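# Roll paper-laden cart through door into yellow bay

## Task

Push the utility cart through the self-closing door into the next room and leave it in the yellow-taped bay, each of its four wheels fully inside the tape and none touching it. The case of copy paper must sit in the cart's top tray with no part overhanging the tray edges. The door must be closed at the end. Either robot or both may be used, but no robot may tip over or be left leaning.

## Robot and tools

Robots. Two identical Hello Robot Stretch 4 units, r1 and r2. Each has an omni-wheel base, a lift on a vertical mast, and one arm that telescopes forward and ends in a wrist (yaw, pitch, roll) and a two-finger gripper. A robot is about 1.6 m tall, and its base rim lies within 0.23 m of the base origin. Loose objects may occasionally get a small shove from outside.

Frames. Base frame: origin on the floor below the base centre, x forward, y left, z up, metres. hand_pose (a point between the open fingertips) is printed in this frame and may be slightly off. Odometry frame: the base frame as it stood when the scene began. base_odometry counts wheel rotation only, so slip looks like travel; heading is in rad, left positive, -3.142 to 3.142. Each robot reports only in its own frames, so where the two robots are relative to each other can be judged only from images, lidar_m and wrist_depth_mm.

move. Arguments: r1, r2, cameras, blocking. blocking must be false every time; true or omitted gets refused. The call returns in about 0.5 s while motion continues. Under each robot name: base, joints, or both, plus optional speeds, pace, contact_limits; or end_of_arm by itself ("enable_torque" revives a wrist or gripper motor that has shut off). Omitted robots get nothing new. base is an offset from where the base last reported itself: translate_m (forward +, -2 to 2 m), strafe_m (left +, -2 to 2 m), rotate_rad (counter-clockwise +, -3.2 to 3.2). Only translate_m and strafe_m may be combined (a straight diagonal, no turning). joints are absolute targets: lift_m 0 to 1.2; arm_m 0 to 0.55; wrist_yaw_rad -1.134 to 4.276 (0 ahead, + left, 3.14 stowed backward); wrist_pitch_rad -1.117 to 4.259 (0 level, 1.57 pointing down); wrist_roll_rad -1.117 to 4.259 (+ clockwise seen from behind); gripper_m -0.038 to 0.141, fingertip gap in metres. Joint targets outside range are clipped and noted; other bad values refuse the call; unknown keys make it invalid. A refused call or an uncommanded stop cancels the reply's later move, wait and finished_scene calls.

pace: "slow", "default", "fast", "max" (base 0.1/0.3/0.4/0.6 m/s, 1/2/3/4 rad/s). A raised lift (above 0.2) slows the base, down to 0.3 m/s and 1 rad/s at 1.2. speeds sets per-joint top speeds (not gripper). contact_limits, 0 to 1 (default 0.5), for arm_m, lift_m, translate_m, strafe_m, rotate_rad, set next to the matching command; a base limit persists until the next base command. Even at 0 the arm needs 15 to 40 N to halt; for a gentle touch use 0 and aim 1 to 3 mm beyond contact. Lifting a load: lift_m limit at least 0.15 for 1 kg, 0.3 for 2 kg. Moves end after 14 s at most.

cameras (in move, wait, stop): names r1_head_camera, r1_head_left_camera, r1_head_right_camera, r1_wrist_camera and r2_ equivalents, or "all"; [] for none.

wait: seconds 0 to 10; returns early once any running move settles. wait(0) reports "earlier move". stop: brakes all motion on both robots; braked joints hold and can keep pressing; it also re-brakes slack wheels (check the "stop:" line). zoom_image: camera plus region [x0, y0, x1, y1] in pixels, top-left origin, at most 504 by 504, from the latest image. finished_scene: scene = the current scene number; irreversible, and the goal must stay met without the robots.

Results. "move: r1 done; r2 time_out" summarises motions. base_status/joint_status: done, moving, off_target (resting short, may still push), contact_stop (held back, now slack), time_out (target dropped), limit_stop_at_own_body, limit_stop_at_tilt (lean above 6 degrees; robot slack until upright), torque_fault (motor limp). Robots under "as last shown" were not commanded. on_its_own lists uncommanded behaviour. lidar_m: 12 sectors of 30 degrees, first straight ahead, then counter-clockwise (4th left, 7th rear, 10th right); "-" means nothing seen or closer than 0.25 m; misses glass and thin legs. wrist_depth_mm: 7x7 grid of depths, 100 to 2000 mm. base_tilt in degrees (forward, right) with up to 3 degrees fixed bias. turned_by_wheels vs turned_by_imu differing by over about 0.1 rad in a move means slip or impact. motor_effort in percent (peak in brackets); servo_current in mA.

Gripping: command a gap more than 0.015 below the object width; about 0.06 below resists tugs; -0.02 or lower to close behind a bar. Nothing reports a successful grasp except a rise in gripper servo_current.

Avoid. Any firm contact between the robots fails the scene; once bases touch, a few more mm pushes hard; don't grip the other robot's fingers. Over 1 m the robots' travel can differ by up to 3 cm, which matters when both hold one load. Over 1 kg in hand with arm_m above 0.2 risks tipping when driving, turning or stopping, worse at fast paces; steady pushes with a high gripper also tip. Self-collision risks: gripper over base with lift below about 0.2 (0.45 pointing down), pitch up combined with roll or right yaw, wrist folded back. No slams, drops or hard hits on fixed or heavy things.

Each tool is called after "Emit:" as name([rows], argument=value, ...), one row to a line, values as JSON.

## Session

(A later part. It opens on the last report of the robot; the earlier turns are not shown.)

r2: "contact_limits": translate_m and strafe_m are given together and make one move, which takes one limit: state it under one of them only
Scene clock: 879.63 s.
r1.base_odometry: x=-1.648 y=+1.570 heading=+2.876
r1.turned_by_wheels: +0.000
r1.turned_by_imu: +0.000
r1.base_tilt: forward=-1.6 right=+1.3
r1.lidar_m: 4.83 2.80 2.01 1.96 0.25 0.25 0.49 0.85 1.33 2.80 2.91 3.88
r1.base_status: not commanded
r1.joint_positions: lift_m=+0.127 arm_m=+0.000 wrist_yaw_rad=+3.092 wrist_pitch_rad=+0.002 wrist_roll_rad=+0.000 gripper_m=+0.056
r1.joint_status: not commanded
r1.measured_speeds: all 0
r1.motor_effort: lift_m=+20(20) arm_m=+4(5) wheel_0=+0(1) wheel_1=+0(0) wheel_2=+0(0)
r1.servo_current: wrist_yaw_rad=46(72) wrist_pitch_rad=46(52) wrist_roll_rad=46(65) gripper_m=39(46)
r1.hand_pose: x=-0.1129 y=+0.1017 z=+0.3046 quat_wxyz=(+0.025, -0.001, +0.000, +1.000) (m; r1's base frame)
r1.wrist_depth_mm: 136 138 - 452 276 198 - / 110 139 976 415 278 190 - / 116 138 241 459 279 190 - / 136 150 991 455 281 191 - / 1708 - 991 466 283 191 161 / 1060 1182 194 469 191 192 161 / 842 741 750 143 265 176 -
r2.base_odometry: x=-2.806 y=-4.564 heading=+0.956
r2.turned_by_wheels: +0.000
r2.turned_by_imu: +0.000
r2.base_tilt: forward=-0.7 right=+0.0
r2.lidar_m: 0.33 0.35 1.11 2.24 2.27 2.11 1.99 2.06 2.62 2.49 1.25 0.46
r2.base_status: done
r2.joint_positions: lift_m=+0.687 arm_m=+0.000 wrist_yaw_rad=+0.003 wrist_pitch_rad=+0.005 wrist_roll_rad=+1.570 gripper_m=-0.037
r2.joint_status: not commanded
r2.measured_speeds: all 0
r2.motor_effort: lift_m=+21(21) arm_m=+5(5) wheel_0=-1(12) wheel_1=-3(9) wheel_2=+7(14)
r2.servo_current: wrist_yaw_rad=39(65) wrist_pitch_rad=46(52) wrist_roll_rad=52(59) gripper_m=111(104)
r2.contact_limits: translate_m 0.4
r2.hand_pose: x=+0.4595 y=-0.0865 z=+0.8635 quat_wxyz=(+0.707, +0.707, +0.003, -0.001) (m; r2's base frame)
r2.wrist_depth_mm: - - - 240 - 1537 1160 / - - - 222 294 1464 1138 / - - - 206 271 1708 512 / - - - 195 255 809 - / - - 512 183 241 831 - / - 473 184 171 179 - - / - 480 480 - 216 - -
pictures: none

Emit:
move(blocking=false, r2={"base":{"translate_m":-0.25,"strafe_m":0.13},"pace":"slow","contact_limits":{"translate_m":0.4}})

Emit:
wait(seconds=5, cameras=["r2_head_camera","r2_head_left_camera","r2_head_right_camera"])

Scene clock: 883.27 s.
move: r2 moving
r1.base_odometry: x=-1.648 y=+1.570 heading=+2.876
r1.turned_by_wheels: +0.000
r1.turned_by_imu: +0.000
r1.base_tilt: forward=-1.6 right=+1.3
r1.lidar_m: 4.83 2.82 2.02 1.93 0.25 0.25 0.47 0.85 1.30 2.79 2.90 3.87
r1.base_status: not commanded
r1.joint_positions: lift_m=+0.127 arm_m=+0.000 wrist_yaw_rad=+3.092 wrist_pitch_rad=+0.002 wrist_roll_rad=+0.000 gripper_m=+0.056
r1.joint_status: not commanded
r1.measured_speeds: all 0
r1.motor_effort: lift_m=+20(20) arm_m=+4(5) wheel_0=+0(1) wheel_1=+0(0) wheel_2=+0(0)
r1.servo_current: wrist_yaw_rad=46(65) wrist_pitch_rad=46(52) wrist_roll_rad=52(52) gripper_m=46(52)
r1.hand_pose: x=-0.1129 y=+0.1017 z=+0.3046 quat_wxyz=(+0.025, -0.001, +0.000, +1.000) (m; r1's base frame)
r1.wrist_depth_mm: 136 138 - 449 276 198 - / 110 138 960 410 278 190 - / 116 139 243 455 282 191 - / 136 150 976 462 282 192 - / 1708 - 991 462 283 192 162 / 1060 1205 194 466 191 193 161 / 798 759 750 143 265 176 -
r2.base_odometry: x=-2.818 y=-4.571 heading=+0.956
r2.turned_by_wheels: +0.000
r2.turned_by_imu: +0.000
r2.base_tilt: forward=-0.7 right=+0.0
r2.lidar_m: 0.32 0.33 1.12 2.23 2.28 2.13 1.98 2.03 2.64 2.48 1.25 0.46
r2.base_status: translate_m moving; strafe_m moving
r2.joint_positions: lift_m=+0.687 arm_m=+0.000 wrist_yaw_rad=+0.003 wrist_pitch_rad=+0.005 wrist_roll_rad=+1.570 gripper_m=-0.037
r2.joint_status: not commanded
r2.measured_speeds: translate_m=-0.050 strafe_m=+0.026 rotate_rad=-0.003 lift_m=+0.000 arm_m=+0.000 wrist_yaw_rad=+0.000 wrist_pitch_rad=+0.000 wrist_roll_rad=+0.000
r2.motor_effort: lift_m=+21(21) arm_m=+4(5) wheel_0=-7(8) wheel_1=-4(5) wheel_2=+12(13)
r2.servo_current: wrist_yaw_rad=52(52) wrist_pitch_rad=39(52) wrist_roll_rad=39(59) gripper_m=98(104)
r2.contact_limits: translate_m 0.4
r2.hand_pose: x=+0.4595 y=-0.0865 z=+0.8635 quat_wxyz=(+0.707, +0.707, +0.003, -0.001) (m; r2's base frame)
r2.wrist_depth_mm: - - - 239 - 1499 1138 / - - - 223 294 1499 1138 / - - - 205 270 1708 512 / - - - 195 253 809 - / - - 512 183 240 842 - / - 469 183 172 179 - - / - 480 477 - 215 - -
pictures: none

Scene clock: 886.77 s.
earlier move: r2 done
r1.base_odometry: x=-1.648 y=+1.570 heading=+2.876
r1.turned_by_wheels: +0.000
r1.turned_by_imu: +0.000
r1.base_tilt: forward=-1.6 right=+1.3
r1.lidar_m: 4.82 2.79 2.02 1.94 0.25 0.25 0.46 1.07 1.35 2.79 2.89 3.88
r1.base_status: not commanded
r1.joint_positions: lift_m=+0.127 arm_m=+0.000 wrist_yaw_rad=+3.092 wrist_pitch_rad=+0.002 wrist_roll_rad=+0.000 gripper_m=+0.056
r1.joint_status: not commanded
r1.measured_speeds: all 0
r1.motor_effort: lift_m=+20(20) arm_m=+4(5) wheel_0=-1(1) wheel_1=+0(0) wheel_2=+0(0)
r1.servo_current: wrist_yaw_rad=59(65) wrist_pitch_rad=39(52) wrist_roll_rad=59(65) gripper_m=39(52)
r1.hand_pose: x=-0.1129 y=+0.1017 z=+0.3046 quat_wxyz=(+0.025, -0.001, +0.000, +1.000) (m; r1's base frame)
r1.wrist_depth_mm: 136 138 1229 452 276 197 - / 109 138 - 413 278 190 - / 116 139 219 459 281 191 - / 136 149 1756 459 282 191 - / 1983 1661 1708 462 281 192 162 / 1182 1182 194 466 191 192 163 / 842 768 759 143 265 176 -
r2.base_odometry: x=-3.056 y=-4.693 heading=+0.956
r2.turned_by_wheels: +0.000
r2.turned_by_imu: -0.001
r2.base_tilt: forward=-0.7 right=+0.1
r2.lidar_m: 0.34 0.37 1.41 2.09 2.17 1.88 1.74 1.82 2.38 2.63 1.63 0.43
r2.base_status: done
r2.joint_positions: lift_m=+0.687 arm_m=+0.000 wrist_yaw_rad=-0.001 wrist_pitch_rad=+0.005 wrist_roll_rad=+1.570 gripper_m=-0.037
r2.joint_status: not commanded
r2.measured_speeds: all 0
r2.motor_effort: lift_m=+21(21) arm_m=+5(5) wheel_0=-4(12) wheel_1=-4(7) wheel_2=+5(13)
r2.servo_current: wrist_yaw_rad=39(65) wrist_pitch_rad=46(52) wrist_roll_rad=59(65) gripper_m=98(104)
r2.contact_limits: translate_m 0.4
r2.hand_pose: x=+0.4592 y=-0.0876 z=+0.8635 quat_wxyz=(+0.707, +0.707, +0.002, -0.002) (m; r2's base frame)
r2.wrist_depth_mm: - - - 213 285 289 290 / - - - 201 270 1661 1205 / - - - 193 256 1708 - / - - 634 185 247 842 - / - - 469 180 236 - - / - 488 184 171 179 - - / - - 512 - 222 - -
wait: 3.50 of 5 s (r2 has come to rest)
pictures: r2_head_camera, r2_head_left_camera, r2_head_right_camera
Images, in order (width x height): r2_head_camera 420x560, r2_head_left_camera 420x672, r2_head_right_camera 420x672.

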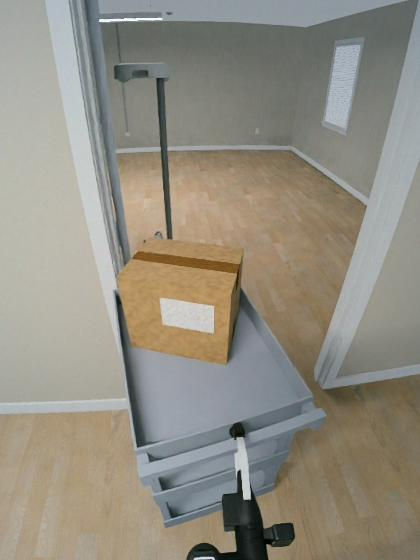

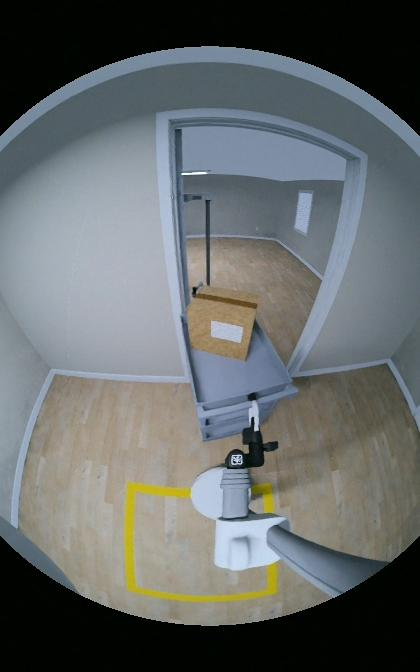

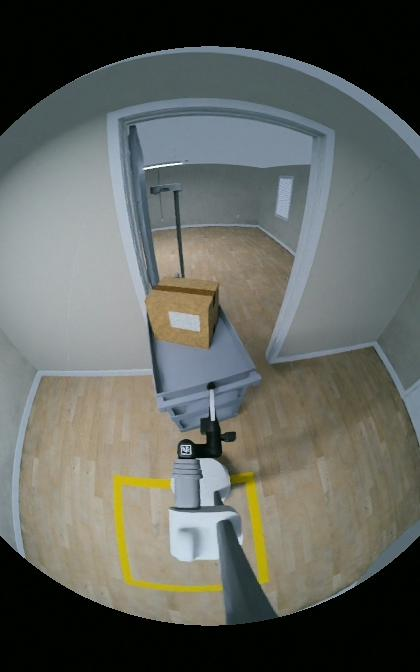

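Emit:
move(blocking=false, r2={"base":{"translate_m":-0.35},"pace":"slow","contact_limits":{"translate_m":0.4}})

Emit:
wait(seconds=6, cameras=["r2_head_camera","r2_head_left_camera","r2_head_right_camera"])

Scene clock: 894.87 s.
move: r2 moving
r1: as last shown
r1.lidar_m: 4.84 2.78 2.02 1.95 0.25 0.26 0.46 1.07 1.34 2.80 2.88 3.92
r1.servo_current: wrist_yaw_rad=46(59) wrist_pitch_rad=39(46) wrist_roll_rad=52(52) gripper_m=39(46)
r1.wrist_depth_mm: 136 138 1205 449 277 198 - / 110 138 - 410 279 190 - / 116 139 218 452 279 191 - / 136 150 1756 459 281 192 - / 1863 1661 1708 462 282 192 161 / 1182 1205 193 466 191 192 162 / 842 750 759 143 266 175 -
r2.base_odometry: x=-3.063 y=-4.704 heading=+0.956
r2.turned_by_wheels: +0.000
r2.turned_by_imu: +0.000
r2.base_tilt: forward=-0.6 right=+0.1
r2.lidar_m: 0.34 0.35 1.43 2.08 2.15 1.88 1.74 1.79 2.37 2.61 1.63 0.45
r2.base_status: translate_m moving
r2.joint_positions: lift_m=+0.687 arm_m=+0.000 wrist_yaw_rad=+0.000 wrist_pitch_rad=+0.005 wrist_roll_rad=+1.570 gripper_m=-0.037
r2.joint_status: not commanded
r2.measured_speeds: translate_m=-0.049 strafe_m=+0.000 rotate_rad=+0.002 lift_m=+0.000 arm_m=+0.000 wrist_yaw_rad=+0.003 wrist_pitch_rad=+0.000 wrist_roll_rad=+0.000
r2.motor_effort: lift_m=+21(21) arm_m=+5(5) wheel_0=-6(10) wheel_1=-8(8) wheel_2=+11(12)
r2.servo_current: wrist_yaw_rad=39(52) wrist_pitch_rad=46(46) wrist_roll_rad=59(59) gripper_m=98(104)
r2.contact_limits: translate_m 0.4
r2.hand_pose: x=+0.4592 y=-0.0876 z=+0.8635 quat_wxyz=(+0.707, +0.707, +0.002, -0.002) (m; r2's base frame)
r2.wrist_depth_mm: - - - 208 276 287 285 / - - - 200 264 1661 1182 / - - - 191 254 1661 - / - - 609 184 246 831 - / - - 469 178 236 - - / - 496 184 171 178 - - / - - 517 - 223 - -
pictures: none

Scene clock: 899.13 s.
earlier move: r2 done
r1.base_odometry: x=-1.648 y=+1.570 heading=+2.876
r1.turned_by_wheels: +0.000
r1.turned_by_imu: +0.000
r1.base_tilt: forward=-1.6 right=+1.3
r1.lidar_m: 4.83 2.77 2.01 1.95 0.25 0.25 0.45 1.37 1.34 2.79 2.90 3.92
r1.base_status: not commanded
r1.joint_positions: lift_m=+0.127 arm_m=+0.000 wrist_yaw_rad=+3.092 wrist_pitch_rad=+0.002 wrist_roll_rad=+0.000 gripper_m=+0.056
r1.joint_status: not commanded
r1.measured_speeds: all 0
r1.motor_effort: lift_m=+20(20) arm_m=+5(5) wheel_0=+0(1) wheel_1=+0(0) wheel_2=+0(0)
r1.servo_current: wrist_yaw_rad=46(72) wrist_pitch_rad=39(52) wrist_roll_rad=52(72) gripper_m=46(52)
r1.hand_pose: x=-0.1129 y=+0.1017 z=+0.3046 quat_wxyz=(+0.025, -0.001, +0.000, +1.000) (m; r1's base frame)
r1.wrist_depth_mm: 136 138 1618 449 277 198 - / 110 138 - 413 278 190 - / 116 139 243 459 282 191 - / 136 150 - 462 281 192 - / 1983 - 1661 462 283 192 162 / 1182 1205 192 466 191 193 162 / 842 750 759 143 266 175 -
r2.base_odometry: x=-3.258 y=-4.979 heading=+0.956
r2.turned_by_wheels: +0.000
r2.turned_by_imu: +0.002
r2.base_tilt: forward=-0.7 right=+0.0
r2.lidar_m: 0.35 0.35 1.90 2.05 2.12 1.51 1.40 1.45 1.90 2.65 2.13 0.47
r2.base_status: done
r2.joint_positions: lift_m=+0.687 arm_m=+0.000 wrist_yaw_rad=+0.004 wrist_pitch_rad=+0.005 wrist_roll_rad=+1.570 gripper_m=-0.037
r2.joint_status: not commanded
r2.measured_speeds: all 0
r2.motor_effort: lift_m=+21(21) arm_m=+5(5) wheel_0=-2(10) wheel_1=-4(8) wheel_2=+6(15)
r2.servo_current: wrist_yaw_rad=46(59) wrist_pitch_rad=46(46) wrist_roll_rad=46(59) gripper_m=98(104)
r2.contact_limits: translate_m 0.4
r2.hand_pose: x=+0.4596 y=-0.0863 z=+0.8635 quat_wxyz=(+0.707, +0.707, +0.003, +0.000) (m; r2's base frame)
r2.wrist_depth_mm: - - - 214 285 290 293 / - - - 202 271 1708 1160 / - - - 194 257 1756 - / - - 661 186 246 831 - / - - 462 180 237 - - / - 477 184 172 179 - - / - - 508 - 221 - -
wait: 4.27 of 6 s (r2 has come to rest)
pictures: r2_head_camera, r2_head_left_camera, r2_head_right_camera
Images, in order (width x height): r2_head_camera 420x560, r2_head_left_camera 420x672, r2_head_right_camera 420x672.

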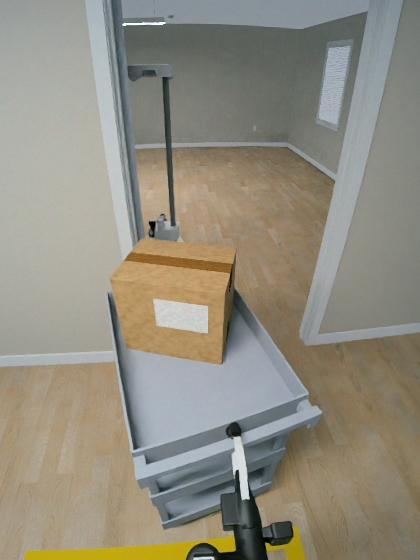

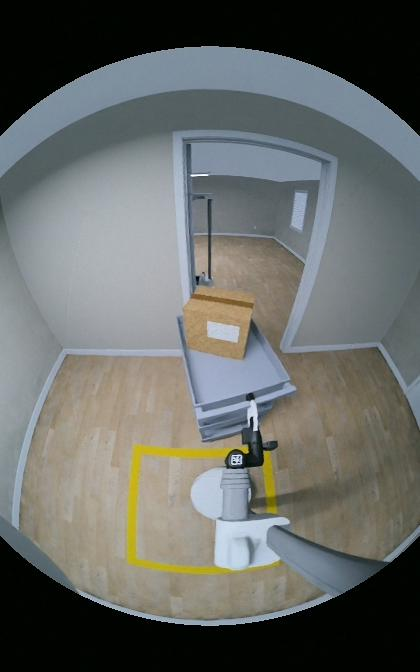

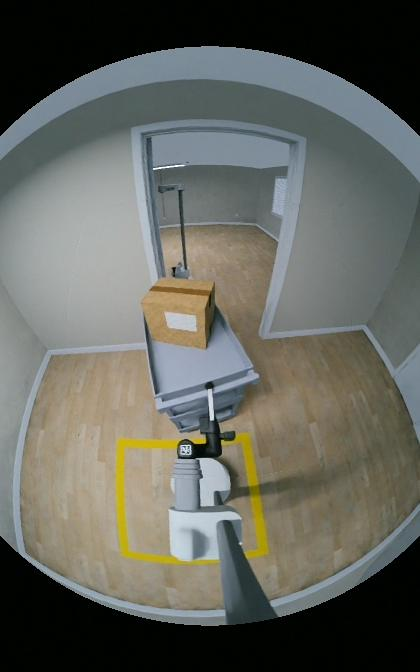

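Emit:
move(blocking=false, r1={"base":{"translate_m":1.0},"pace":"slow"}, r2={"base":{"translate_m":-0.6,"strafe_m":0.1},"pace":"slow","contact_limits":{"translate_m":0.4}})

Emit:
wait(seconds=8, cameras=["r2_head_camera","r2_head_left_camera","r2_head_right_camera","r1_head_left_camera","r2_wrist_camera"])

Scene clock: 913.57 s.
move: r1 moving; r2 moving
r1.base_odometry: x=-1.660 y=+1.574 heading=+2.876
r1.turned_by_wheels: +0.000
r1.turned_by_imu: +0.000
r1.base_tilt: forward=-1.6 right=+1.3
r1.lidar_m: 4.81 2.80 2.00 1.92 0.25 0.25 0.44 1.34 1.36 2.80 2.88 3.90
r1.base_status: translate_m moving
r1.joint_positions: lift_m=+0.127 arm_m=+0.000 wrist_yaw_rad=+3.092 wrist_pitch_rad=+0.002 wrist_roll_rad=+0.000 gripper_m=+0.056
r1.joint_status: not commanded
r1.measured_speeds: translate_m=+0.048 strafe_m=+0.000 rotate_rad=-0.002 lift_m=+0.000 arm_m=+0.000 wrist_yaw_rad=+0.000 wrist_pitch_rad=+0.000 wrist_roll_rad=+0.000
r1.motor_effort: lift_m=+20(20) arm_m=+4(5) wheel_0=+4(5) wheel_1=+8(10) wheel_2=-6(6)
r1.servo_current: wrist_yaw_rad=46(52) wrist_pitch_rad=39(52) wrist_roll_rad=46(65) gripper_m=39(46)
r1.hand_pose: x=-0.1129 y=+0.1017 z=+0.3046 quat_wxyz=(+0.025, -0.001, +0.000, +1.000) (m; r1's base frame)
r1.wrist_depth_mm: 136 138 1618 410 277 197 - / 110 138 - 413 279 190 - / 116 139 244 459 282 191 - / 136 150 - 459 283 192 - / 1983 - 1661 466 282 192 162 / 1182 1182 193 473 191 193 161 / 842 750 750 143 266 176 -
r2.base_odometry: x=-3.266 y=-4.988 heading=+0.956
r2.turned_by_wheels: +0.000
r2.turned_by_imu: +0.000
r2.base_tilt: forward=-0.7 right=+0.1
r2.lidar_m: 0.33 0.32 1.87 2.07 2.13 1.51 1.39 1.43 1.90 2.67 2.16 0.45
r2.base_status: translate_m moving; strafe_m moving
r2.joint_positions: lift_m=+0.687 arm_m=+0.000 wrist_yaw_rad=+0.004 wrist_pitch_rad=+0.005 wrist_roll_rad=+1.570 gripper_m=-0.037
r2.joint_status: not commanded
r2.measured_speeds: translate_m=-0.049 strafe_m=+0.008 rotate_rad=-0.002 lift_m=+0.000 arm_m=+0.000 wrist_yaw_rad=+0.000 wrist_pitch_rad=+0.000 wrist_roll_rad=+0.000
r2.motor_effort: lift_m=+21(21) arm_m=+4(5) wheel_0=-6(6) wheel_1=-6(7) wheel_2=+11(12)
r2.servo_current: wrist_yaw_rad=52(52) wrist_pitch_rad=46(46) wrist_roll_rad=52(59) gripper_m=98(104)
r2.contact_limits: translate_m 0.4
r2.hand_pose: x=+0.4596 y=-0.0863 z=+0.8635 quat_wxyz=(+0.707, +0.707, +0.003, +0.000) (m; r2's base frame)
r2.wrist_depth_mm: - - - 213 286 291 293 / - - - 203 271 1661 1182 / - - - 193 256 1756 - / - - 661 186 247 842 - / - - 466 179 236 - - / - 480 183 172 178 - - / - - 508 - 221 - -
pictures: none

Scene clock: 920.43 s.
earlier move: r1 moving; r2 done
r1.base_odometry: x=-2.311 y=+1.751 heading=+2.876
r1.turned_by_wheels: +0.000
r1.turned_by_imu: +0.000
r1.base_tilt: forward=-1.6 right=+1.3
r1.lidar_m: 4.14 2.81 2.04 1.92 2.02 1.70 1.57 1.56 2.31 2.80 2.90 3.90
r1.base_status: translate_m moving
r1.joint_positions: lift_m=+0.127 arm_m=+0.000 wrist_yaw_rad=+3.092 wrist_pitch_rad=+0.002 wrist_roll_rad=+0.000 gripper_m=+0.056
r1.joint_status: not commanded
r1.measured_speeds: translate_m=+0.099 strafe_m=+0.000 rotate_rad=+0.002 lift_m=+0.000 arm_m=+0.000 wrist_yaw_rad=+0.000 wrist_pitch_rad=+0.000 wrist_roll_rad=+0.000
r1.motor_effort: lift_m=+20(20) arm_m=+4(5) wheel_0=+6(7) wheel_1=+3(10) wheel_2=-4(6)
r1.servo_current: wrist_yaw_rad=33(65) wrist_pitch_rad=39(52) wrist_roll_rad=46(72) gripper_m=46(46)
r1.hand_pose: x=-0.1129 y=+0.1017 z=+0.3046 quat_wxyz=(+0.025, -0.001, +0.000, +1.000) (m; r1's base frame)
r1.wrist_depth_mm: 136 138 - - - - - / 110 138 - - - - - / 114 139 213 - - - - / 136 150 247 - - - - / - - - 1661 - - 1756 / 1205 1160 193 1182 188 1138 1138 / 854 768 759 820 788 778 809
r2.base_odometry: x=-3.685 y=-5.411 heading=+0.956
r2.turned_by_wheels: -0.001
r2.turned_by_imu: -0.002
r2.base_tilt: forward=-0.7 right=+0.1
r2.lidar_m: 0.37 0.36 2.06 1.93 1.27 0.88 0.80 0.84 1.11 2.59 2.84 0.42
r2.base_status: done
r2.joint_positions: lift_m=+0.687 arm_m=+0.000 wrist_yaw_rad=-0.001 wrist_pitch_rad=+0.005 wrist_roll_rad=+1.570 gripper_m=-0.037
r2.joint_status: not commanded
r2.measured_speeds: all 0
r2.motor_effort: lift_m=+21(21) arm_m=+4(5) wheel_0=-5(13) wheel_1=-6(8) wheel_2=+4(12)
r2.servo_current: wrist_yaw_rad=33(59) wrist_pitch_rad=39(52) wrist_roll_rad=46(59) gripper_m=98(104)
r2.contact_limits: translate_m 0.4
r2.hand_pose: x=+0.4591 y=-0.0877 z=+0.8635 quat_wxyz=(+0.707, +0.707, +0.001, -0.002) (m; r2's base frame)
r2.wrist_depth_mm: - - - 201 270 278 289 / 1756 - - 195 259 1661 1182 / 1808 - - 189 250 1708 - / 1708 525 564 182 242 842 - / 1756 469 466 178 236 - - / - 488 183 171 178 - - / - - 525 - 224 - -
wait: 6.87 of 8 s (r2 has come to rest)
pictures: r1_head_left_camera, r2_head_camera, r2_head_left_camera, r2_head_right_camera, r2_wrist_camera
Images, in order (width x height): r1_head_left_camera 420x672, r2_head_camera 420x560, r2_head_left_camera 420x672, r2_head_right_camera 420x672, r2_wrist_camera 616x392.

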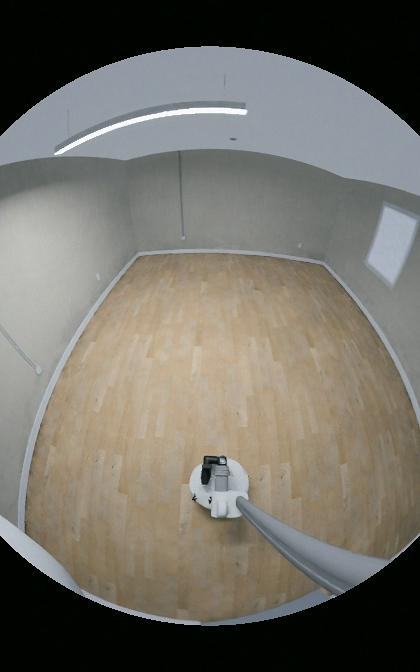

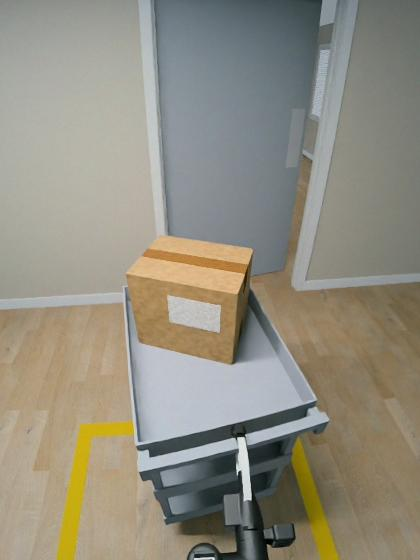

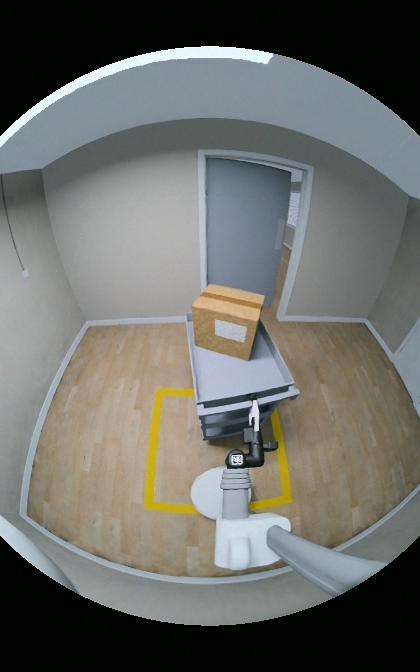

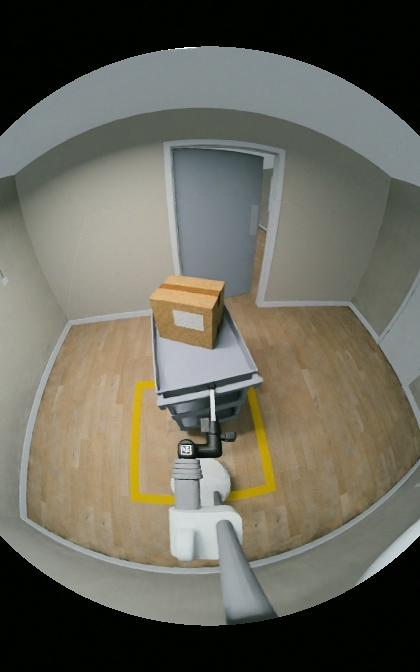

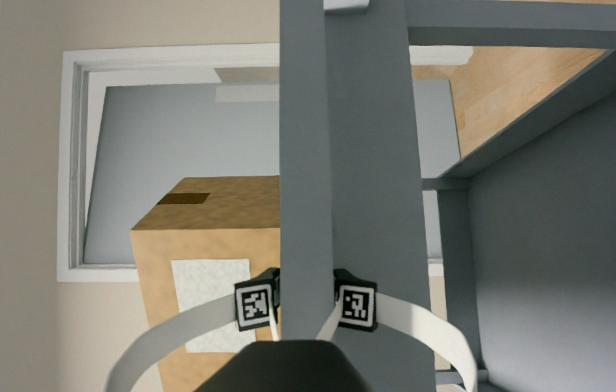

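Emit:
move(blocking=false, r2={"base":{"translate_m":-0.37,"strafe_m":0.1},"pace":"slow","contact_limits":{"translate_m":0.4}})

Emit:
wait(seconds=6, cameras=["r2_head_camera","r2_head_left_camera","r2_head_right_camera","r2_wrist_camera"])

Emit:
zoom_image(camera="r2_head_left_camera", region=[120, 300, 320, 560])

Emit:
zoom_image(camera="r2_head_right_camera", region=[100, 300, 300, 560])

Scene clock: 929.47 s.
earlier move: r1 done
move: r2 moving
r1.base_odometry: x=-2.613 y=+1.833 heading=+2.876
r1.turned_by_wheels: +0.000
r1.turned_by_imu: +0.000
r1.base_tilt: forward=-1.6 right=+1.2
r1.lidar_m: 3.85 2.82 2.03 1.94 2.00 2.02 1.91 2.04 2.76 2.79 2.91 3.87
r1.base_status: done
r1.joint_positions: lift_m=+0.127 arm_m=+0.000 wrist_yaw_rad=+3.092 wrist_pitch_rad=+0.002 wrist_roll_rad=+0.000 gripper_m=+0.056
r1.joint_status: not commanded
r1.measured_speeds: all 0
r1.motor_effort: lift_m=+20(20) arm_m=+5(5) wheel_0=+4(5) wheel_1=+3(3) wheel_2=-1(1)
r1.servo_current: wrist_yaw_rad=46(65) wrist_pitch_rad=46(46) wrist_roll_rad=65(65) gripper_m=39(46)
r1.hand_pose: x=-0.1129 y=+0.1017 z=+0.3046 quat_wxyz=(+0.025, -0.001, +0.000, +1.000) (m; r1's base frame)
r1.wrist_depth_mm: 136 138 - - - - - / 110 138 - - - - - / 114 139 254 - - - - / 136 150 - - - - - / 1661 1921 - - - - - / 1182 1182 193 1182 187 1160 1138 / 842 750 759 798 798 778 820
r2.base_odometry: x=-3.695 y=-5.420 heading=+0.955
r2.turned_by_wheels: +0.000
r2.turned_by_imu: +0.000
r2.base_tilt: forward=-0.6 right=+0.1
r2.lidar_m: 0.34 0.37 2.05 1.92 1.27 0.85 0.80 0.80 1.07 2.54 2.85 0.45
r2.base_status: translate_m moving; strafe_m moving
r2.joint_positions: lift_m=+0.687 arm_m=+0.000 wrist_yaw_rad=-0.001 wrist_pitch_rad=+0.005 wrist_roll_rad=+1.570 gripper_m=-0.037
r2.joint_status: not commanded
r2.measured_speeds: translate_m=-0.049 strafe_m=+0.013 rotate_rad=+0.002 lift_m=+0.000 arm_m=+0.000 wrist_yaw_rad=+0.000 wrist_pitch_rad=+0.000 wrist_roll_rad=+0.000
r2.motor_effort: lift_m=+21(21) arm_m=+4(5) wheel_0=-10(11) wheel_1=-5(8) wheel_2=+10(10)
r2.servo_current: wrist_yaw_rad=33(52) wrist_pitch_rad=46(46) wrist_roll_rad=39(65) gripper_m=98(104)
r2.contact_limits: translate_m 0.4
r2.hand_pose: x=+0.4591 y=-0.0877 z=+0.8635 quat_wxyz=(+0.707, +0.707, +0.001, -0.002) (m; r2's base frame)
r2.wrist_depth_mm: - - - 201 268 277 290 / 1808 - - 195 258 1537 1182 / 1808 - - 188 250 1537 - / 1756 569 569 182 243 831 - / 1756 462 466 178 235 - - / - 492 184 171 178 - - / - - 525 - 224 - -
pictures: none

Scene clock: 934.03 s.
earlier move: r2 done
r1.base_odometry: x=-2.613 y=+1.833 heading=+2.876
r1.turned_by_wheels: +0.000
r1.turned_by_imu: +0.000
r1.base_tilt: forward=-1.6 right=+1.3
r1.lidar_m: 3.85 2.83 2.03 1.93 2.02 2.00 1.93 2.04 2.76 2.79 2.89 3.88
r1.base_status: done
r1.joint_positions: lift_m=+0.127 arm_m=+0.000 wrist_yaw_rad=+3.092 wrist_pitch_rad=+0.002 wrist_roll_rad=+0.000 gripper_m=+0.056
r1.joint_status: not commanded
r1.measured_speeds: all 0
r1.motor_effort: lift_m=+20(20) arm_m=+4(5) wheel_0=+4(5) wheel_1=+3(3) wheel_2=-1(1)
r1.servo_current: wrist_yaw_rad=52(72) wrist_pitch_rad=46(52) wrist_roll_rad=46(72) gripper_m=46(52)
r1.hand_pose: x=-0.1129 y=+0.1017 z=+0.3046 quat_wxyz=(+0.025, -0.001, +0.000, +1.000) (m; r1's base frame)
r1.wrist_depth_mm: 136 138 - - - - - / 110 139 - - - - - / 114 138 253 - - - - / 136 150 - - - - - / 1661 1983 - - - - - / 1182 1205 193 1182 187 1182 1138 / 842 750 750 809 788 778 798
r2.base_odometry: x=-3.981 y=-5.655 heading=+0.955
r2.turned_by_wheels: +0.000
r2.turned_by_imu: -0.001
r2.base_tilt: forward=-0.7 right=+0.1
r2.lidar_m: 0.37 0.40 1.93 1.81 0.71 0.48 0.46 0.48 0.62 1.45 3.00 0.44
r2.base_status: done
r2.joint_positions: lift_m=+0.687 arm_m=+0.000 wrist_yaw_rad=-0.002 wrist_pitch_rad=+0.005 wrist_roll_rad=+1.570 gripper_m=-0.037
r2.joint_status: not commanded
r2.measured_speeds: all 0
r2.motor_effort: lift_m=+21(21) arm_m=+5(5) wheel_0=-5(12) wheel_1=-5(8) wheel_2=+3(10)
r2.servo_current: wrist_yaw_rad=39(59) wrist_pitch_rad=46(52) wrist_roll_rad=52(65) gripper_m=98(111)
r2.contact_limits: translate_m 0.4
r2.hand_pose: x=+0.4591 y=-0.0879 z=+0.8635 quat_wxyz=(+0.707, +0.707, +0.001, -0.002) (m; r2's base frame)
r2.wrist_depth_mm: - - - 182 245 1576 1182 / - - - 180 241 1708 559 / - - - 178 238 778 - / - - 469 234 235 831 - / - - 480 174 234 - - / - - 184 171 178 - - / - - 574 - 227 - -
wait: 4.57 of 6 s (r2 has come to rest)
pictures: r2_head_camera, r2_head_left_camera, r2_head_right_camera, r2_wrist_camera
Images, in order (width x height): r2_head_camera 420x560, r2_head_left_camera 420x672, r2_head_right_camera 420x672, r2_wrist_camera 616x392.

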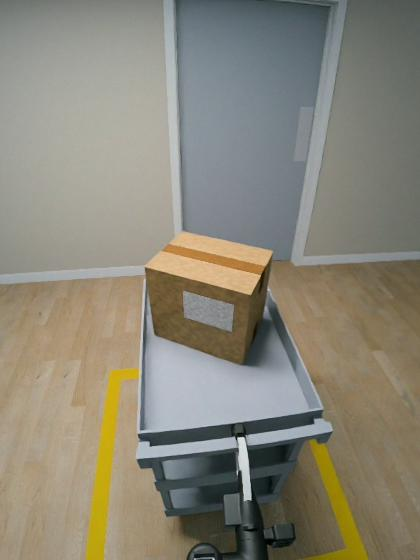

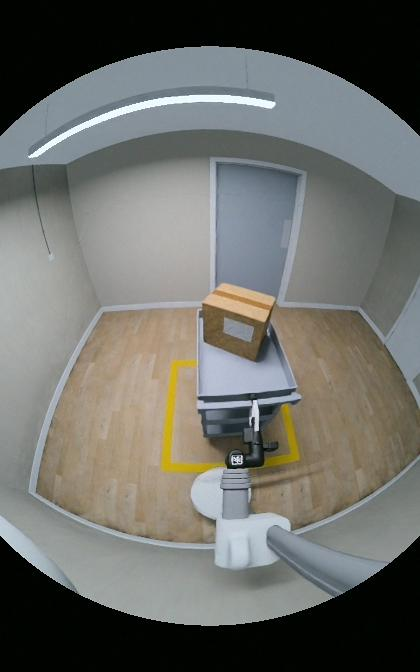

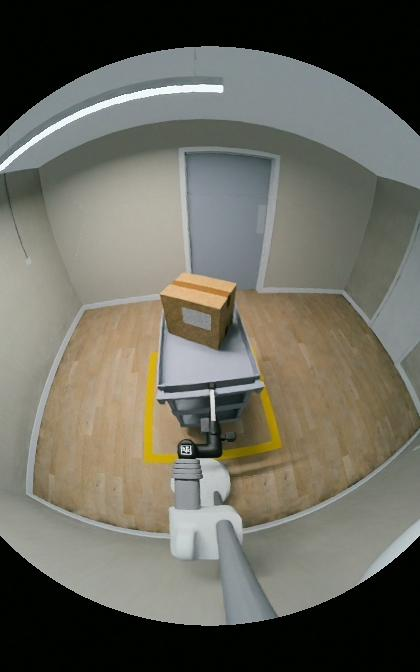

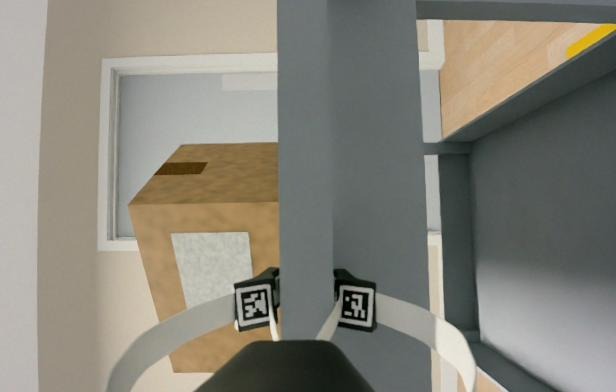

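Scaled by 1.938 from the camera's 420x672 image, which has a finer 600x960 frame.

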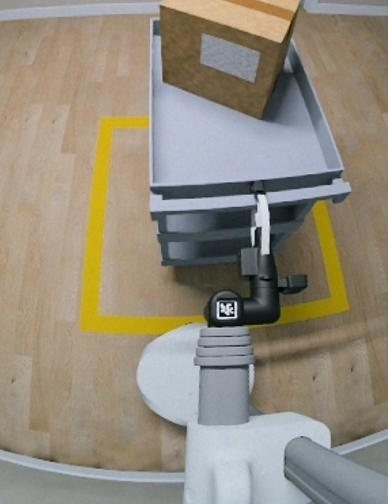

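Scaled by 1.938 from the camera's 420x672 image, which has a finer 600x960 frame.

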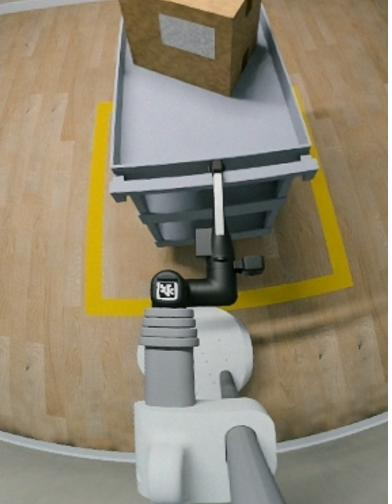

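Emit:
move(blocking=false, r2={"base":{"translate_m":-0.06},"pace":"slow","contact_limits":{"translate_m":0.4}})

Emit:
wait(seconds=2)

Emit:
move(blocking=false, r2={"joints":{"gripper_m":0.1}})

Emit:
wait(seconds=3, cameras=["r2_head_camera","r2_head_left_camera","r2_wrist_camera"])

Emit:
zoom_image(camera="r2_head_left_camera", region=[120, 300, 320, 560])

Scene clock: 949.50 s.
move: r2 moving
r1: as last shown
r1.base_tilt: forward=-1.6 right=+1.2
r1.lidar_m: 3.84 2.83 2.00 1.95 2.01 2.02 1.91 2.02 2.77 2.78 2.88 3.90
r1.servo_current: wrist_yaw_rad=52(65) wrist_pitch_rad=39(46) wrist_roll_rad=59(59) gripper_m=39(46)
r1.wrist_depth_mm: 136 138 - - - - - / 110 138 - - - - - / 114 139 253 - - - - / 136 150 - - - - - / 1708 1983 - - - - - / 1182 1182 194 1205 188 1160 1138 / 842 750 759 798 798 778 798
r2.base_odometry: x=-3.988 y=-5.666 heading=+0.955
r2.turned_by_wheels: +0.000
r2.turned_by_imu: +0.000
r2.base_tilt: forward=-0.7 right=+0.1
r2.lidar_m: 0.35 0.38 1.91 1.78 0.72 0.48 0.43 0.46 0.62 1.42 2.95 0.45
r2.base_status: translate_m moving
r2.joint_positions: lift_m=+0.687 arm_m=+0.000 wrist_yaw_rad=-0.002 wrist_pitch_rad=+0.005 wrist_roll_rad=+1.570 gripper_m=-0.037
r2.joint_status: not commanded
r2.measured_speeds: translate_m=-0.049 strafe_m=+0.000 rotate_rad=-0.002 lift_m=+0.000 arm_m=+0.000 wrist_yaw_rad=+0.000 wrist_pitch_rad=+0.000 wrist_roll_rad=+0.000
r2.motor_effort: lift_m=+21(21) arm_m=+4(5) wheel_0=-7(9) wheel_1=-7(8) wheel_2=+10(11)
r2.servo_current: wrist_yaw_rad=39(59) wrist_pitch_rad=33(52) wrist_roll_rad=52(52) gripper_m=104(104)
r2.contact_limits: translate_m 0.4
r2.hand_pose: x=+0.4591 y=-0.0879 z=+0.8635 quat_wxyz=(+0.707, +0.707, +0.001, -0.002) (m; r2's base frame)
r2.wrist_depth_mm: - - - 181 245 1576 1182 / - - - 179 240 1708 559 / - - - 178 238 831 - / - - 466 234 235 842 - / - - 484 173 233 - - / - - 185 172 178 - - / - - 574 - 229 - -
pictures: none

Scene clock: 950.83 s.
earlier move: r2 done
r1.base_odometry: x=-2.613 y=+1.833 heading=+2.876
r1.turned_by_wheels: +0.000
r1.turned_by_imu: +0.000
r1.base_tilt: forward=-1.6 right=+1.3
r1.lidar_m: 3.84 2.79 2.03 1.93 2.02 2.01 1.92 2.03 2.75 2.79 2.89 3.91
r1.base_status: not commanded
r1.joint_positions: lift_m=+0.127 arm_m=+0.000 wrist_yaw_rad=+3.092 wrist_pitch_rad=+0.002 wrist_roll_rad=+0.000 gripper_m=+0.056
r1.joint_status: not commanded
r1.measured_speeds: all 0
r1.motor_effort: lift_m=+20(20) arm_m=+5(5) wheel_0=+4(5) wheel_1=+3(3) wheel_2=-1(1)
r1.servo_current: wrist_yaw_rad=52(72) wrist_pitch_rad=39(46) wrist_roll_rad=52(59) gripper_m=39(46)
r1.hand_pose: x=-0.1129 y=+0.1017 z=+0.3046 quat_wxyz=(+0.025, -0.001, +0.000, +1.000) (m; r1's base frame)
r1.wrist_depth_mm: 136 138 - - - - - / 109 138 - - - - - / 114 139 255 - - - - / 136 150 - - - - - / 1661 1921 - - - - - / 1182 1205 193 1182 187 1182 1160 / 842 768 759 809 778 778 820
r2.base_odometry: x=-4.015 y=-5.704 heading=+0.955
r2.turned_by_wheels: +0.001
r2.turned_by_imu: +0.001
r2.base_tilt: forward=-0.7 right=+0.1
r2.lidar_m: 0.38 0.40 1.92 1.78 0.64 0.44 0.39 0.40 0.57 1.28 2.99 0.44
r2.base_status: done
r2.joint_positions: lift_m=+0.687 arm_m=+0.000 wrist_yaw_rad=+0.001 wrist_pitch_rad=+0.005 wrist_roll_rad=+1.570 gripper_m=-0.037
r2.joint_status: not commanded
r2.measured_speeds: all 0
r2.motor_effort: lift_m=+21(21) arm_m=+4(5) wheel_0=-1(9) wheel_1=-5(8) wheel_2=+8(12)
r2.servo_current: wrist_yaw_rad=46(59) wrist_pitch_rad=46(52) wrist_roll_rad=52(59) gripper_m=104(104)
r2.contact_limits: translate_m 0.4
r2.hand_pose: x=+0.4593 y=-0.0872 z=+0.8635 quat_wxyz=(+0.707, +0.707, +0.002, -0.001) (m; r2's base frame)
r2.wrist_depth_mm: - - - 177 238 1661 1205 / - - - 176 237 1708 544 / - - 627 175 235 778 - / - - 462 234 234 831 - / - - 484 173 232 - - / - - 184 171 178 - - / - - 585 - 229 - -
wait: 1.33 of 2 s (r2 has come to rest)
pictures: none

Scene clock: 951.33 s.
move: r2 moving
r1: as last shown
r1.base_tilt: forward=-1.6 right=+1.2
r1.lidar_m: 3.85 2.80 2.04 1.93 2.02 2.02 1.92 1.99 2.74 2.78 2.90 3.90
r1.motor_effort: lift_m=+20(20) arm_m=+4(5) wheel_0=+4(5) wheel_1=+3(3) wheel_2=-1(1)
r1.servo_current: wrist_yaw_rad=46(65) wrist_pitch_rad=46(46) wrist_roll_rad=46(59) gripper_m=39(46)
r1.wrist_depth_mm: 135 138 - - - - - / 110 138 - - - - - / 114 138 253 - - - - / 136 150 - - - - - / 1708 1983 - - - - - / 1205 1229 193 1160 187 1138 1138 / 854 759 759 798 788 778 820
r2.base_odometry: x=-4.015 y=-5.704 heading=+0.955
r2.turned_by_wheels: +0.000
r2.turned_by_imu: +0.000
r2.base_tilt: forward=-0.7 right=+0.0
r2.lidar_m: 0.38 0.39 1.91 1.78 0.61 0.43 0.40 0.40 0.55 1.34 3.00 0.43
r2.base_status: not commanded
r2.joint_positions: lift_m=+0.687 arm_m=+0.000 wrist_yaw_rad=+0.001 wrist_pitch_rad=+0.005 wrist_roll_rad=+1.570 gripper_m=-0.012
r2.joint_status: gripper_m moving
r2.measured_speeds: all 0
r2.motor_effort: lift_m=+21(21) arm_m=+5(5) wheel_0=-1(2) wheel_1=-4(5) wheel_2=+7(9)
r2.servo_current: wrist_yaw_rad=46(59) wrist_pitch_rad=39(46) wrist_roll_rad=46(52) gripper_m=72(130)
r2.contact_limits: translate_m 0.4
r2.hand_pose: x=+0.4593 y=-0.0872 z=+0.8635 quat_wxyz=(+0.707, +0.707, +0.002, -0.001) (m; r2's base frame)
r2.wrist_depth_mm: - - - 182 243 1537 1229 / - - - 181 241 1708 535 / - - 634 179 240 820 - / - - 469 178 238 842 - / - - 496 177 236 - - / - - 186 175 181 - - / - - - - 233 - -
pictures: none

Scene clock: 952.87 s.
earlier move: r2 done
r1.base_odometry: x=-2.613 y=+1.833 heading=+2.876
r1.turned_by_wheels: +0.000
r1.turned_by_imu: +0.000
r1.base_tilt: forward=-1.6 right=+1.3
r1.lidar_m: 3.84 2.84 2.05 1.92 2.02 2.02 1.92 2.03 2.72 2.80 2.90 3.91
r1.base_status: not commanded
r1.joint_positions: lift_m=+0.127 arm_m=+0.000 wrist_yaw_rad=+3.092 wrist_pitch_rad=+0.002 wrist_roll_rad=+0.000 gripper_m=+0.056
r1.joint_status: not commanded
r1.measured_speeds: all 0
r1.motor_effort: lift_m=+20(20) arm_m=+4(5) wheel_0=+4(5) wheel_1=+2(3) wheel_2=-1(1)
r1.servo_current: wrist_yaw_rad=52(65) wrist_pitch_rad=39(52) wrist_roll_rad=65(72) gripper_m=39(46)
r1.hand_pose: x=-0.1129 y=+0.1017 z=+0.3046 quat_wxyz=(+0.025, -0.001, +0.000, +1.000) (m; r1's base frame)
r1.wrist_depth_mm: 136 138 - - - - - / 110 138 - - - - - / 114 139 254 - - - - / 136 150 - - - - - / 1708 1983 - - - - - / 1182 1182 193 1205 188 1160 1138 / 854 750 759 798 788 778 809
r2.base_odometry: x=-4.015 y=-5.704 heading=+0.955
r2.turned_by_wheels: +0.000
r2.turned_by_imu: +0.000
r2.base_tilt: forward=-0.7 right=+0.1
r2.lidar_m: 0.39 0.41 1.93 1.81 0.61 0.42 0.39 0.40 0.55 1.27 2.97 0.45
r2.base_status: not commanded
r2.joint_positions: lift_m=+0.687 arm_m=+0.000 wrist_yaw_rad=+0.001 wrist_pitch_rad=+0.004 wrist_roll_rad=+1.570 gripper_m=+0.100
r2.joint_status: all done
r2.measured_speeds: all 0
r2.motor_effort: lift_m=+19(21) arm_m=+4(5) wheel_0=-1(2) wheel_1=-5(5) wheel_2=+5(9)
r2.servo_current: wrist_yaw_rad=46(59) wrist_pitch_rad=39(59) wrist_roll_rad=46(59) gripper_m=52(130)
r2.contact_limits: translate_m 0.4
r2.hand_pose: x=+0.4593 y=-0.0872 z=+0.8638 quat_wxyz=(+0.707, +0.707, +0.002, -0.001) (m; r2's base frame)
r2.wrist_depth_mm: - - - 195 256 1366 282 / - - - 194 253 1661 559 / - - - 250 252 831 - / - - 484 250 249 842 - / - - 496 189 247 831 - / - - 195 186 194 - - / - - 597 - 243 - -
wait: 1.53 of 3 s (r2 has come to rest)
pictures: r2_head_camera, r2_head_left_camera, r2_wrist_camera
Images, in order (width x height): r2_head_camera 420x560, r2_head_left_camera 420x672, r2_wrist_camera 616x392.

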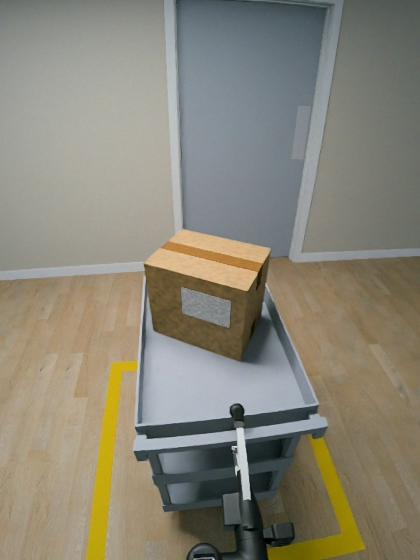

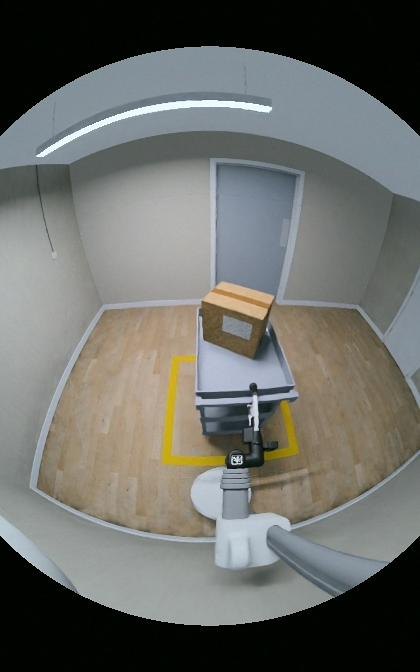

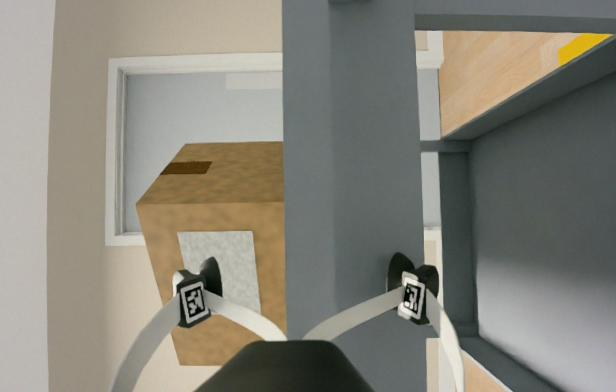

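Scaled by 1.938 from the camera's 420x672 image, which has a finer 600x960 frame.

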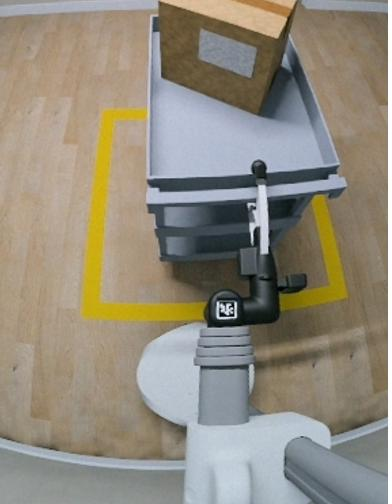

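Emit:
move(blocking=false, r2={"base":{"translate_m":-0.09},"pace":"slow","contact_limits":{"translate_m":0.2}})

Emit:
wait(seconds=2.5)

Emit:
move(blocking=false, r2={"base":{"strafe_m":0.8},"pace":"default"}, cameras=["r2_wrist_camera"])

Emit:
wait(seconds=5, cameras=["r2_head_camera","r2_head_left_camera","r2_head_right_camera"])

Emit:
zoom_image(camera="r2_head_right_camera", region=[180, 250, 400, 500])

Scene clock: 960.43 s.
move: r2 moving
r1: as last shown
r1.lidar_m: 3.84 2.85 2.03 1.94 1.99 2.02 1.92 1.99 2.74 2.78 2.88 3.90
r1.motor_effort: lift_m=+20(20) arm_m=+4(5) wheel_0=+4(4) wheel_1=+2(3) wheel_2=-1(1)
r1.servo_current: wrist_yaw_rad=52(72) wrist_pitch_rad=52(52) wrist_roll_rad=52(65) gripper_m=39(52)
r1.wrist_depth_mm: 136 138 - - - - - / 110 138 - - - - - / 114 139 254 - - - - / 136 150 - - - - - / 1661 1921 - - - - - / 1182 1182 195 1182 188 1160 1160 / 842 759 750 809 788 778 809
r2.base_odometry: x=-4.022 y=-5.714 heading=+0.955
r2.turned_by_wheels: +0.000
r2.turned_by_imu: +0.000
r2.base_tilt: forward=-0.7 right=+0.0
r2.lidar_m: 0.41 0.41 1.93 1.80 0.61 0.40 0.37 0.40 0.54 1.24 2.99 0.46
r2.base_status: translate_m moving
r2.joint_positions: lift_m=+0.687 arm_m=+0.000 wrist_yaw_rad=+0.001 wrist_pitch_rad=+0.004 wrist_roll_rad=+1.570 gripper_m=+0.100
r2.joint_status: not commanded
r2.measured_speeds: translate_m=-0.048 strafe_m=+0.000 rotate_rad=+0.003 lift_m=+0.000 arm_m=+0.000 wrist_yaw_rad=+0.000 wrist_pitch_rad=+0.000 wrist_roll_rad=+0.000
r2.motor_effort: lift_m=+19(19) arm_m=+5(5) wheel_0=-3(8) wheel_1=-6(9) wheel_2=+9(11)
r2.servo_current: wrist_yaw_rad=39(59) wrist_pitch_rad=39(46) wrist_roll_rad=39(59) gripper_m=59(59)
r2.contact_limits: translate_m 0.2
r2.hand_pose: x=+0.4593 y=-0.0872 z=+0.8638 quat_wxyz=(+0.707, +0.707, +0.002, -0.001) (m; r2's base frame)
r2.wrist_depth_mm: - - - 208 268 1366 282 / - - - 264 264 1708 564 / - - - 263 263 831 - / - - 496 260 262 866 - / - - 508 258 258 854 - / - - 195 198 194 - - / - - 603 - - - -
pictures: none

Scene clock: 962.10 s.
earlier move: r2 done
r1.base_odometry: x=-2.613 y=+1.833 heading=+2.876
r1.turned_by_wheels: +0.000
r1.turned_by_imu: +0.000
r1.base_tilt: forward=-1.6 right=+1.3
r1.lidar_m: 3.83 2.83 2.02 1.93 2.03 2.01 1.92 2.04 2.74 2.78 2.87 3.89
r1.base_status: not commanded
r1.joint_positions: lift_m=+0.127 arm_m=+0.000 wrist_yaw_rad=+3.092 wrist_pitch_rad=+0.002 wrist_roll_rad=+0.000 gripper_m=+0.056
r1.joint_status: not commanded
r1.measured_speeds: all 0
r1.motor_effort: lift_m=+20(20) arm_m=+5(5) wheel_0=+5(5) wheel_1=+2(3) wheel_2=-1(1)
r1.servo_current: wrist_yaw_rad=52(72) wrist_pitch_rad=39(52) wrist_roll_rad=52(65) gripper_m=39(52)
r1.hand_pose: x=-0.1129 y=+0.1017 z=+0.3046 quat_wxyz=(+0.025, -0.001, +0.000, +1.000) (m; r1's base frame)
r1.wrist_depth_mm: 136 138 - - - - - / 110 138 - - - - - / 114 139 254 - - - - / 136 150 - - - - - / 1661 1983 - - - - - / 1182 1229 193 1205 187 1182 1138 / 842 750 759 798 798 788 820
r2.base_odometry: x=-4.067 y=-5.777 heading=+0.955
r2.turned_by_wheels: +0.000
r2.turned_by_imu: +0.000
r2.base_tilt: forward=-0.6 right=+0.1
r2.lidar_m: 0.48 0.50 1.91 1.69 0.49 0.34 0.30 0.32 0.42 1.04 2.98 0.52
r2.base_status: done
r2.joint_positions: lift_m=+0.687 arm_m=+0.000 wrist_yaw_rad=+0.001 wrist_pitch_rad=+0.004 wrist_roll_rad=+1.570 gripper_m=+0.100
r2.joint_status: not commanded
r2.measured_speeds: all 0
r2.motor_effort: lift_m=+19(19) arm_m=+4(5) wheel_0=-5(10) wheel_1=-4(9) wheel_2=+6(11)
r2.servo_current: wrist_yaw_rad=46(59) wrist_pitch_rad=39(52) wrist_roll_rad=59(59) gripper_m=46(59)
r2.contact_limits: translate_m 0.2
r2.hand_pose: x=+0.4593 y=-0.0872 z=+0.8638 quat_wxyz=(+0.707, +0.707, +0.002, -0.001) (m; r2's base frame)
r2.wrist_depth_mm: - - - 290 351 1366 1060 / - - - 343 362 1576 492 / - - - 340 342 904 - / - - 569 338 338 946 - / - - 591 336 334 - - / - - 195 274 193 - - / - - - - - - -
wait: 1.67 of 2.5 s (r2 has come to rest)
pictures: none

Scene clock: 962.60 s.
move: r2 moving
r1: as last shown
r1.lidar_m: 3.84 2.81 2.04 1.94 2.02 2.03 1.92 2.02 2.77 2.79 2.87 3.88
r1.motor_effort: lift_m=+20(20) arm_m=+4(5) wheel_0=+4(5) wheel_1=+2(3) wheel_2=-1(1)
r1.servo_current: wrist_yaw_rad=33(59) wrist_pitch_rad=46(52) wrist_roll_rad=52(59) gripper_m=46(46)
r1.wrist_depth_mm: 136 138 - - - - - / 110 138 - - - - - / 114 139 253 - - - - / 136 150 - - - - - / 1618 1921 - - - - - / 1182 1205 194 1205 187 1160 1118 / 842 768 750 798 798 778 820
r2.base_odometry: x=-4.096 y=-5.756 heading=+0.955
r2.turned_by_wheels: +0.000
r2.turned_by_imu: +0.000
r2.base_tilt: forward=-0.6 right=+0.0
r2.lidar_m: 0.49 2.54 1.91 1.72 0.51 0.33 0.30 0.30 0.45 1.00 3.04 0.54
r2.base_status: strafe_m moving
r2.joint_positions: lift_m=+0.687 arm_m=+0.000 wrist_yaw_rad=+0.001 wrist_pitch_rad=+0.004 wrist_roll_rad=+1.570 gripper_m=+0.100
r2.joint_status: not commanded
r2.measured_speeds: translate_m=+0.000 strafe_m=+0.139 rotate_rad=+0.000 lift_m=+0.000 arm_m=+0.000 wrist_yaw_rad=+0.000 wrist_pitch_rad=+0.000 wrist_roll_rad=+0.000
r2.motor_effort: lift_m=+19(19) arm_m=+4(5) wheel_0=-13(13) wheel_1=+10(12) wheel_2=+0(4)
r2.servo_current: wrist_yaw_rad=46(46) wrist_pitch_rad=39(52) wrist_roll_rad=46(65) gripper_m=46(59)
r2.hand_pose: x=+0.4593 y=-0.0872 z=+0.8638 quat_wxyz=(+0.707, +0.707, +0.002, -0.001) (m; r2's base frame)
r2.wrist_depth_mm: - - - 345 351 1397 357 / - - - 342 - 1756 - / - - 715 338 338 917 - / - - 574 336 336 917 - / - - 603 332 332 - - / - - 195 272 194 - - / - - - - - 1863 -
pictures: r2_wrist_camera
Images, in order (width x height): r2_wrist_camera 616x392.

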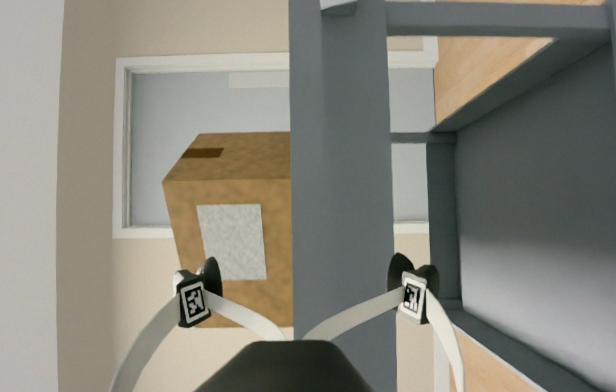

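Scene clock: 966.10 s.
earlier move: r2 done
r1.base_odometry: x=-2.613 y=+1.833 heading=+2.876
r1.turned_by_wheels: +0.000
r1.turned_by_imu: +0.000
r1.base_tilt: forward=-1.6 right=+1.3
r1.lidar_m: 3.84 2.81 2.04 1.93 2.03 2.01 1.90 2.00 2.73 2.78 2.87 3.88
r1.base_status: not commanded
r1.joint_positions: lift_m=+0.127 arm_m=+0.000 wrist_yaw_rad=+3.092 wrist_pitch_rad=+0.002 wrist_roll_rad=+0.000 gripper_m=+0.056
r1.joint_status: not commanded
r1.measured_speeds: all 0
r1.motor_effort: lift_m=+20(20) arm_m=+4(5) wheel_0=+4(5) wheel_1=+2(3) wheel_2=-1(1)
r1.servo_current: wrist_yaw_rad=59(65) wrist_pitch_rad=46(52) wrist_roll_rad=59(65) gripper_m=46(46)
r1.hand_pose: x=-0.1129 y=+0.1017 z=+0.3046 quat_wxyz=(+0.025, -0.001, +0.000, +1.000) (m; r1's base frame)
r1.wrist_depth_mm: 136 138 - - - - - / 110 138 - - - - - / 114 139 253 - - - - / 136 150 - - - - - / 1661 1983 - - - - - / 1182 1182 193 1182 187 1138 1118 / 842 750 759 809 788 768 820
r2.base_odometry: x=-4.720 y=-5.315 heading=+0.955
r2.turned_by_wheels: +0.000
r2.turned_by_imu: +0.001
r2.base_tilt: forward=-0.7 right=+0.0
r2.lidar_m: 2.44 1.57 1.08 0.99 0.60 0.36 0.35 0.37 0.51 1.16 0.82 0.88
r2.base_status: done
r2.joint_positions: lift_m=+0.687 arm_m=+0.000 wrist_yaw_rad=+0.001 wrist_pitch_rad=+0.004 wrist_roll_rad=+1.570 gripper_m=+0.100
r2.joint_status: not commanded
r2.measured_speeds: all 0
r2.motor_effort: lift_m=+19(19) arm_m=+4(5) wheel_0=-2(14) wheel_1=+2(12) wheel_2=+0(4)
r2.servo_current: wrist_yaw_rad=46(65) wrist_pitch_rad=39(52) wrist_roll_rad=52(65) gripper_m=46(59)
r2.hand_pose: x=+0.4593 y=-0.0872 z=+0.8638 quat_wxyz=(+0.707, +0.707, +0.002, -0.001) (m; r2's base frame)
r2.wrist_depth_mm: - - - - - 1708 1205 / - - - - - 1708 1182 / - - - - - 1708 1205 / - - - - - 1708 1205 / - - - - - 1756 1205 / - - 193 - 193 1537 1182 / - - - - - 1921 1182
wait: 3.50 of 5 s (r2 has come to rest)
pictures: r2_head_camera, r2_head_left_camera, r2_head_right_camera
Images, in order (width x height): r2_head_camera 420x560, r2_head_left_camera 420x672, r2_head_right_camera 420x672.

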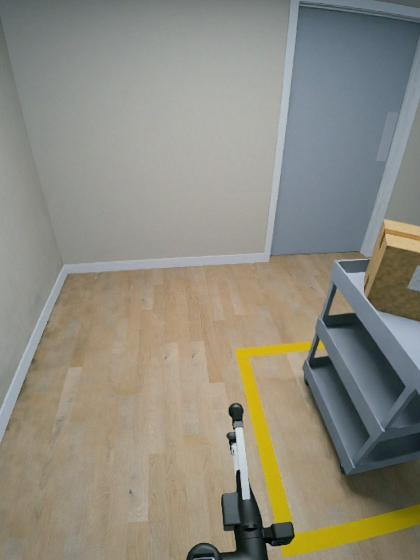

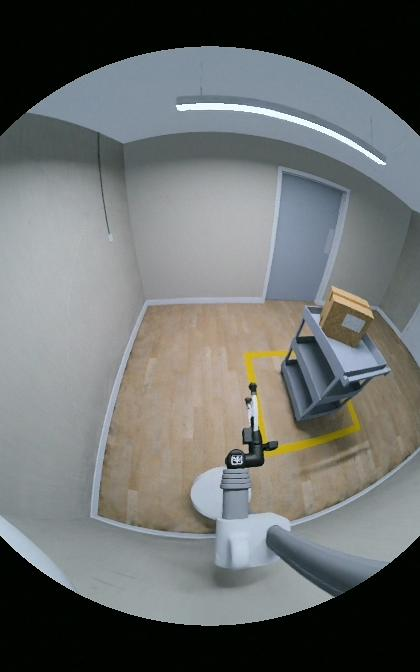

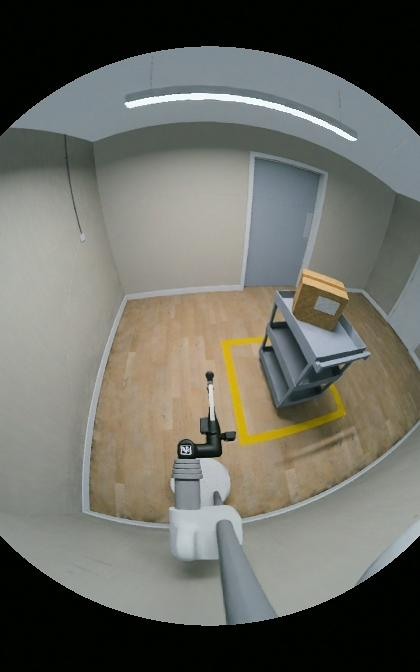

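Scaled by 2.016 from the camera's 420x672 image, which has a finer 600x960 frame.

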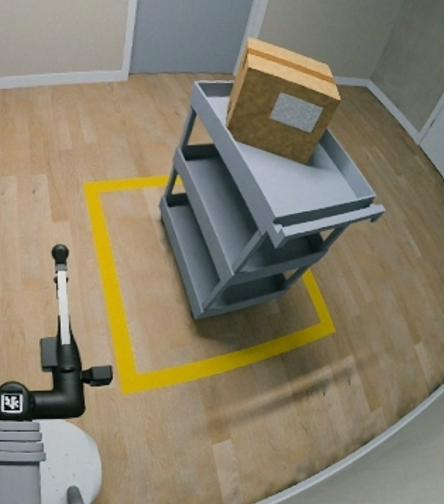

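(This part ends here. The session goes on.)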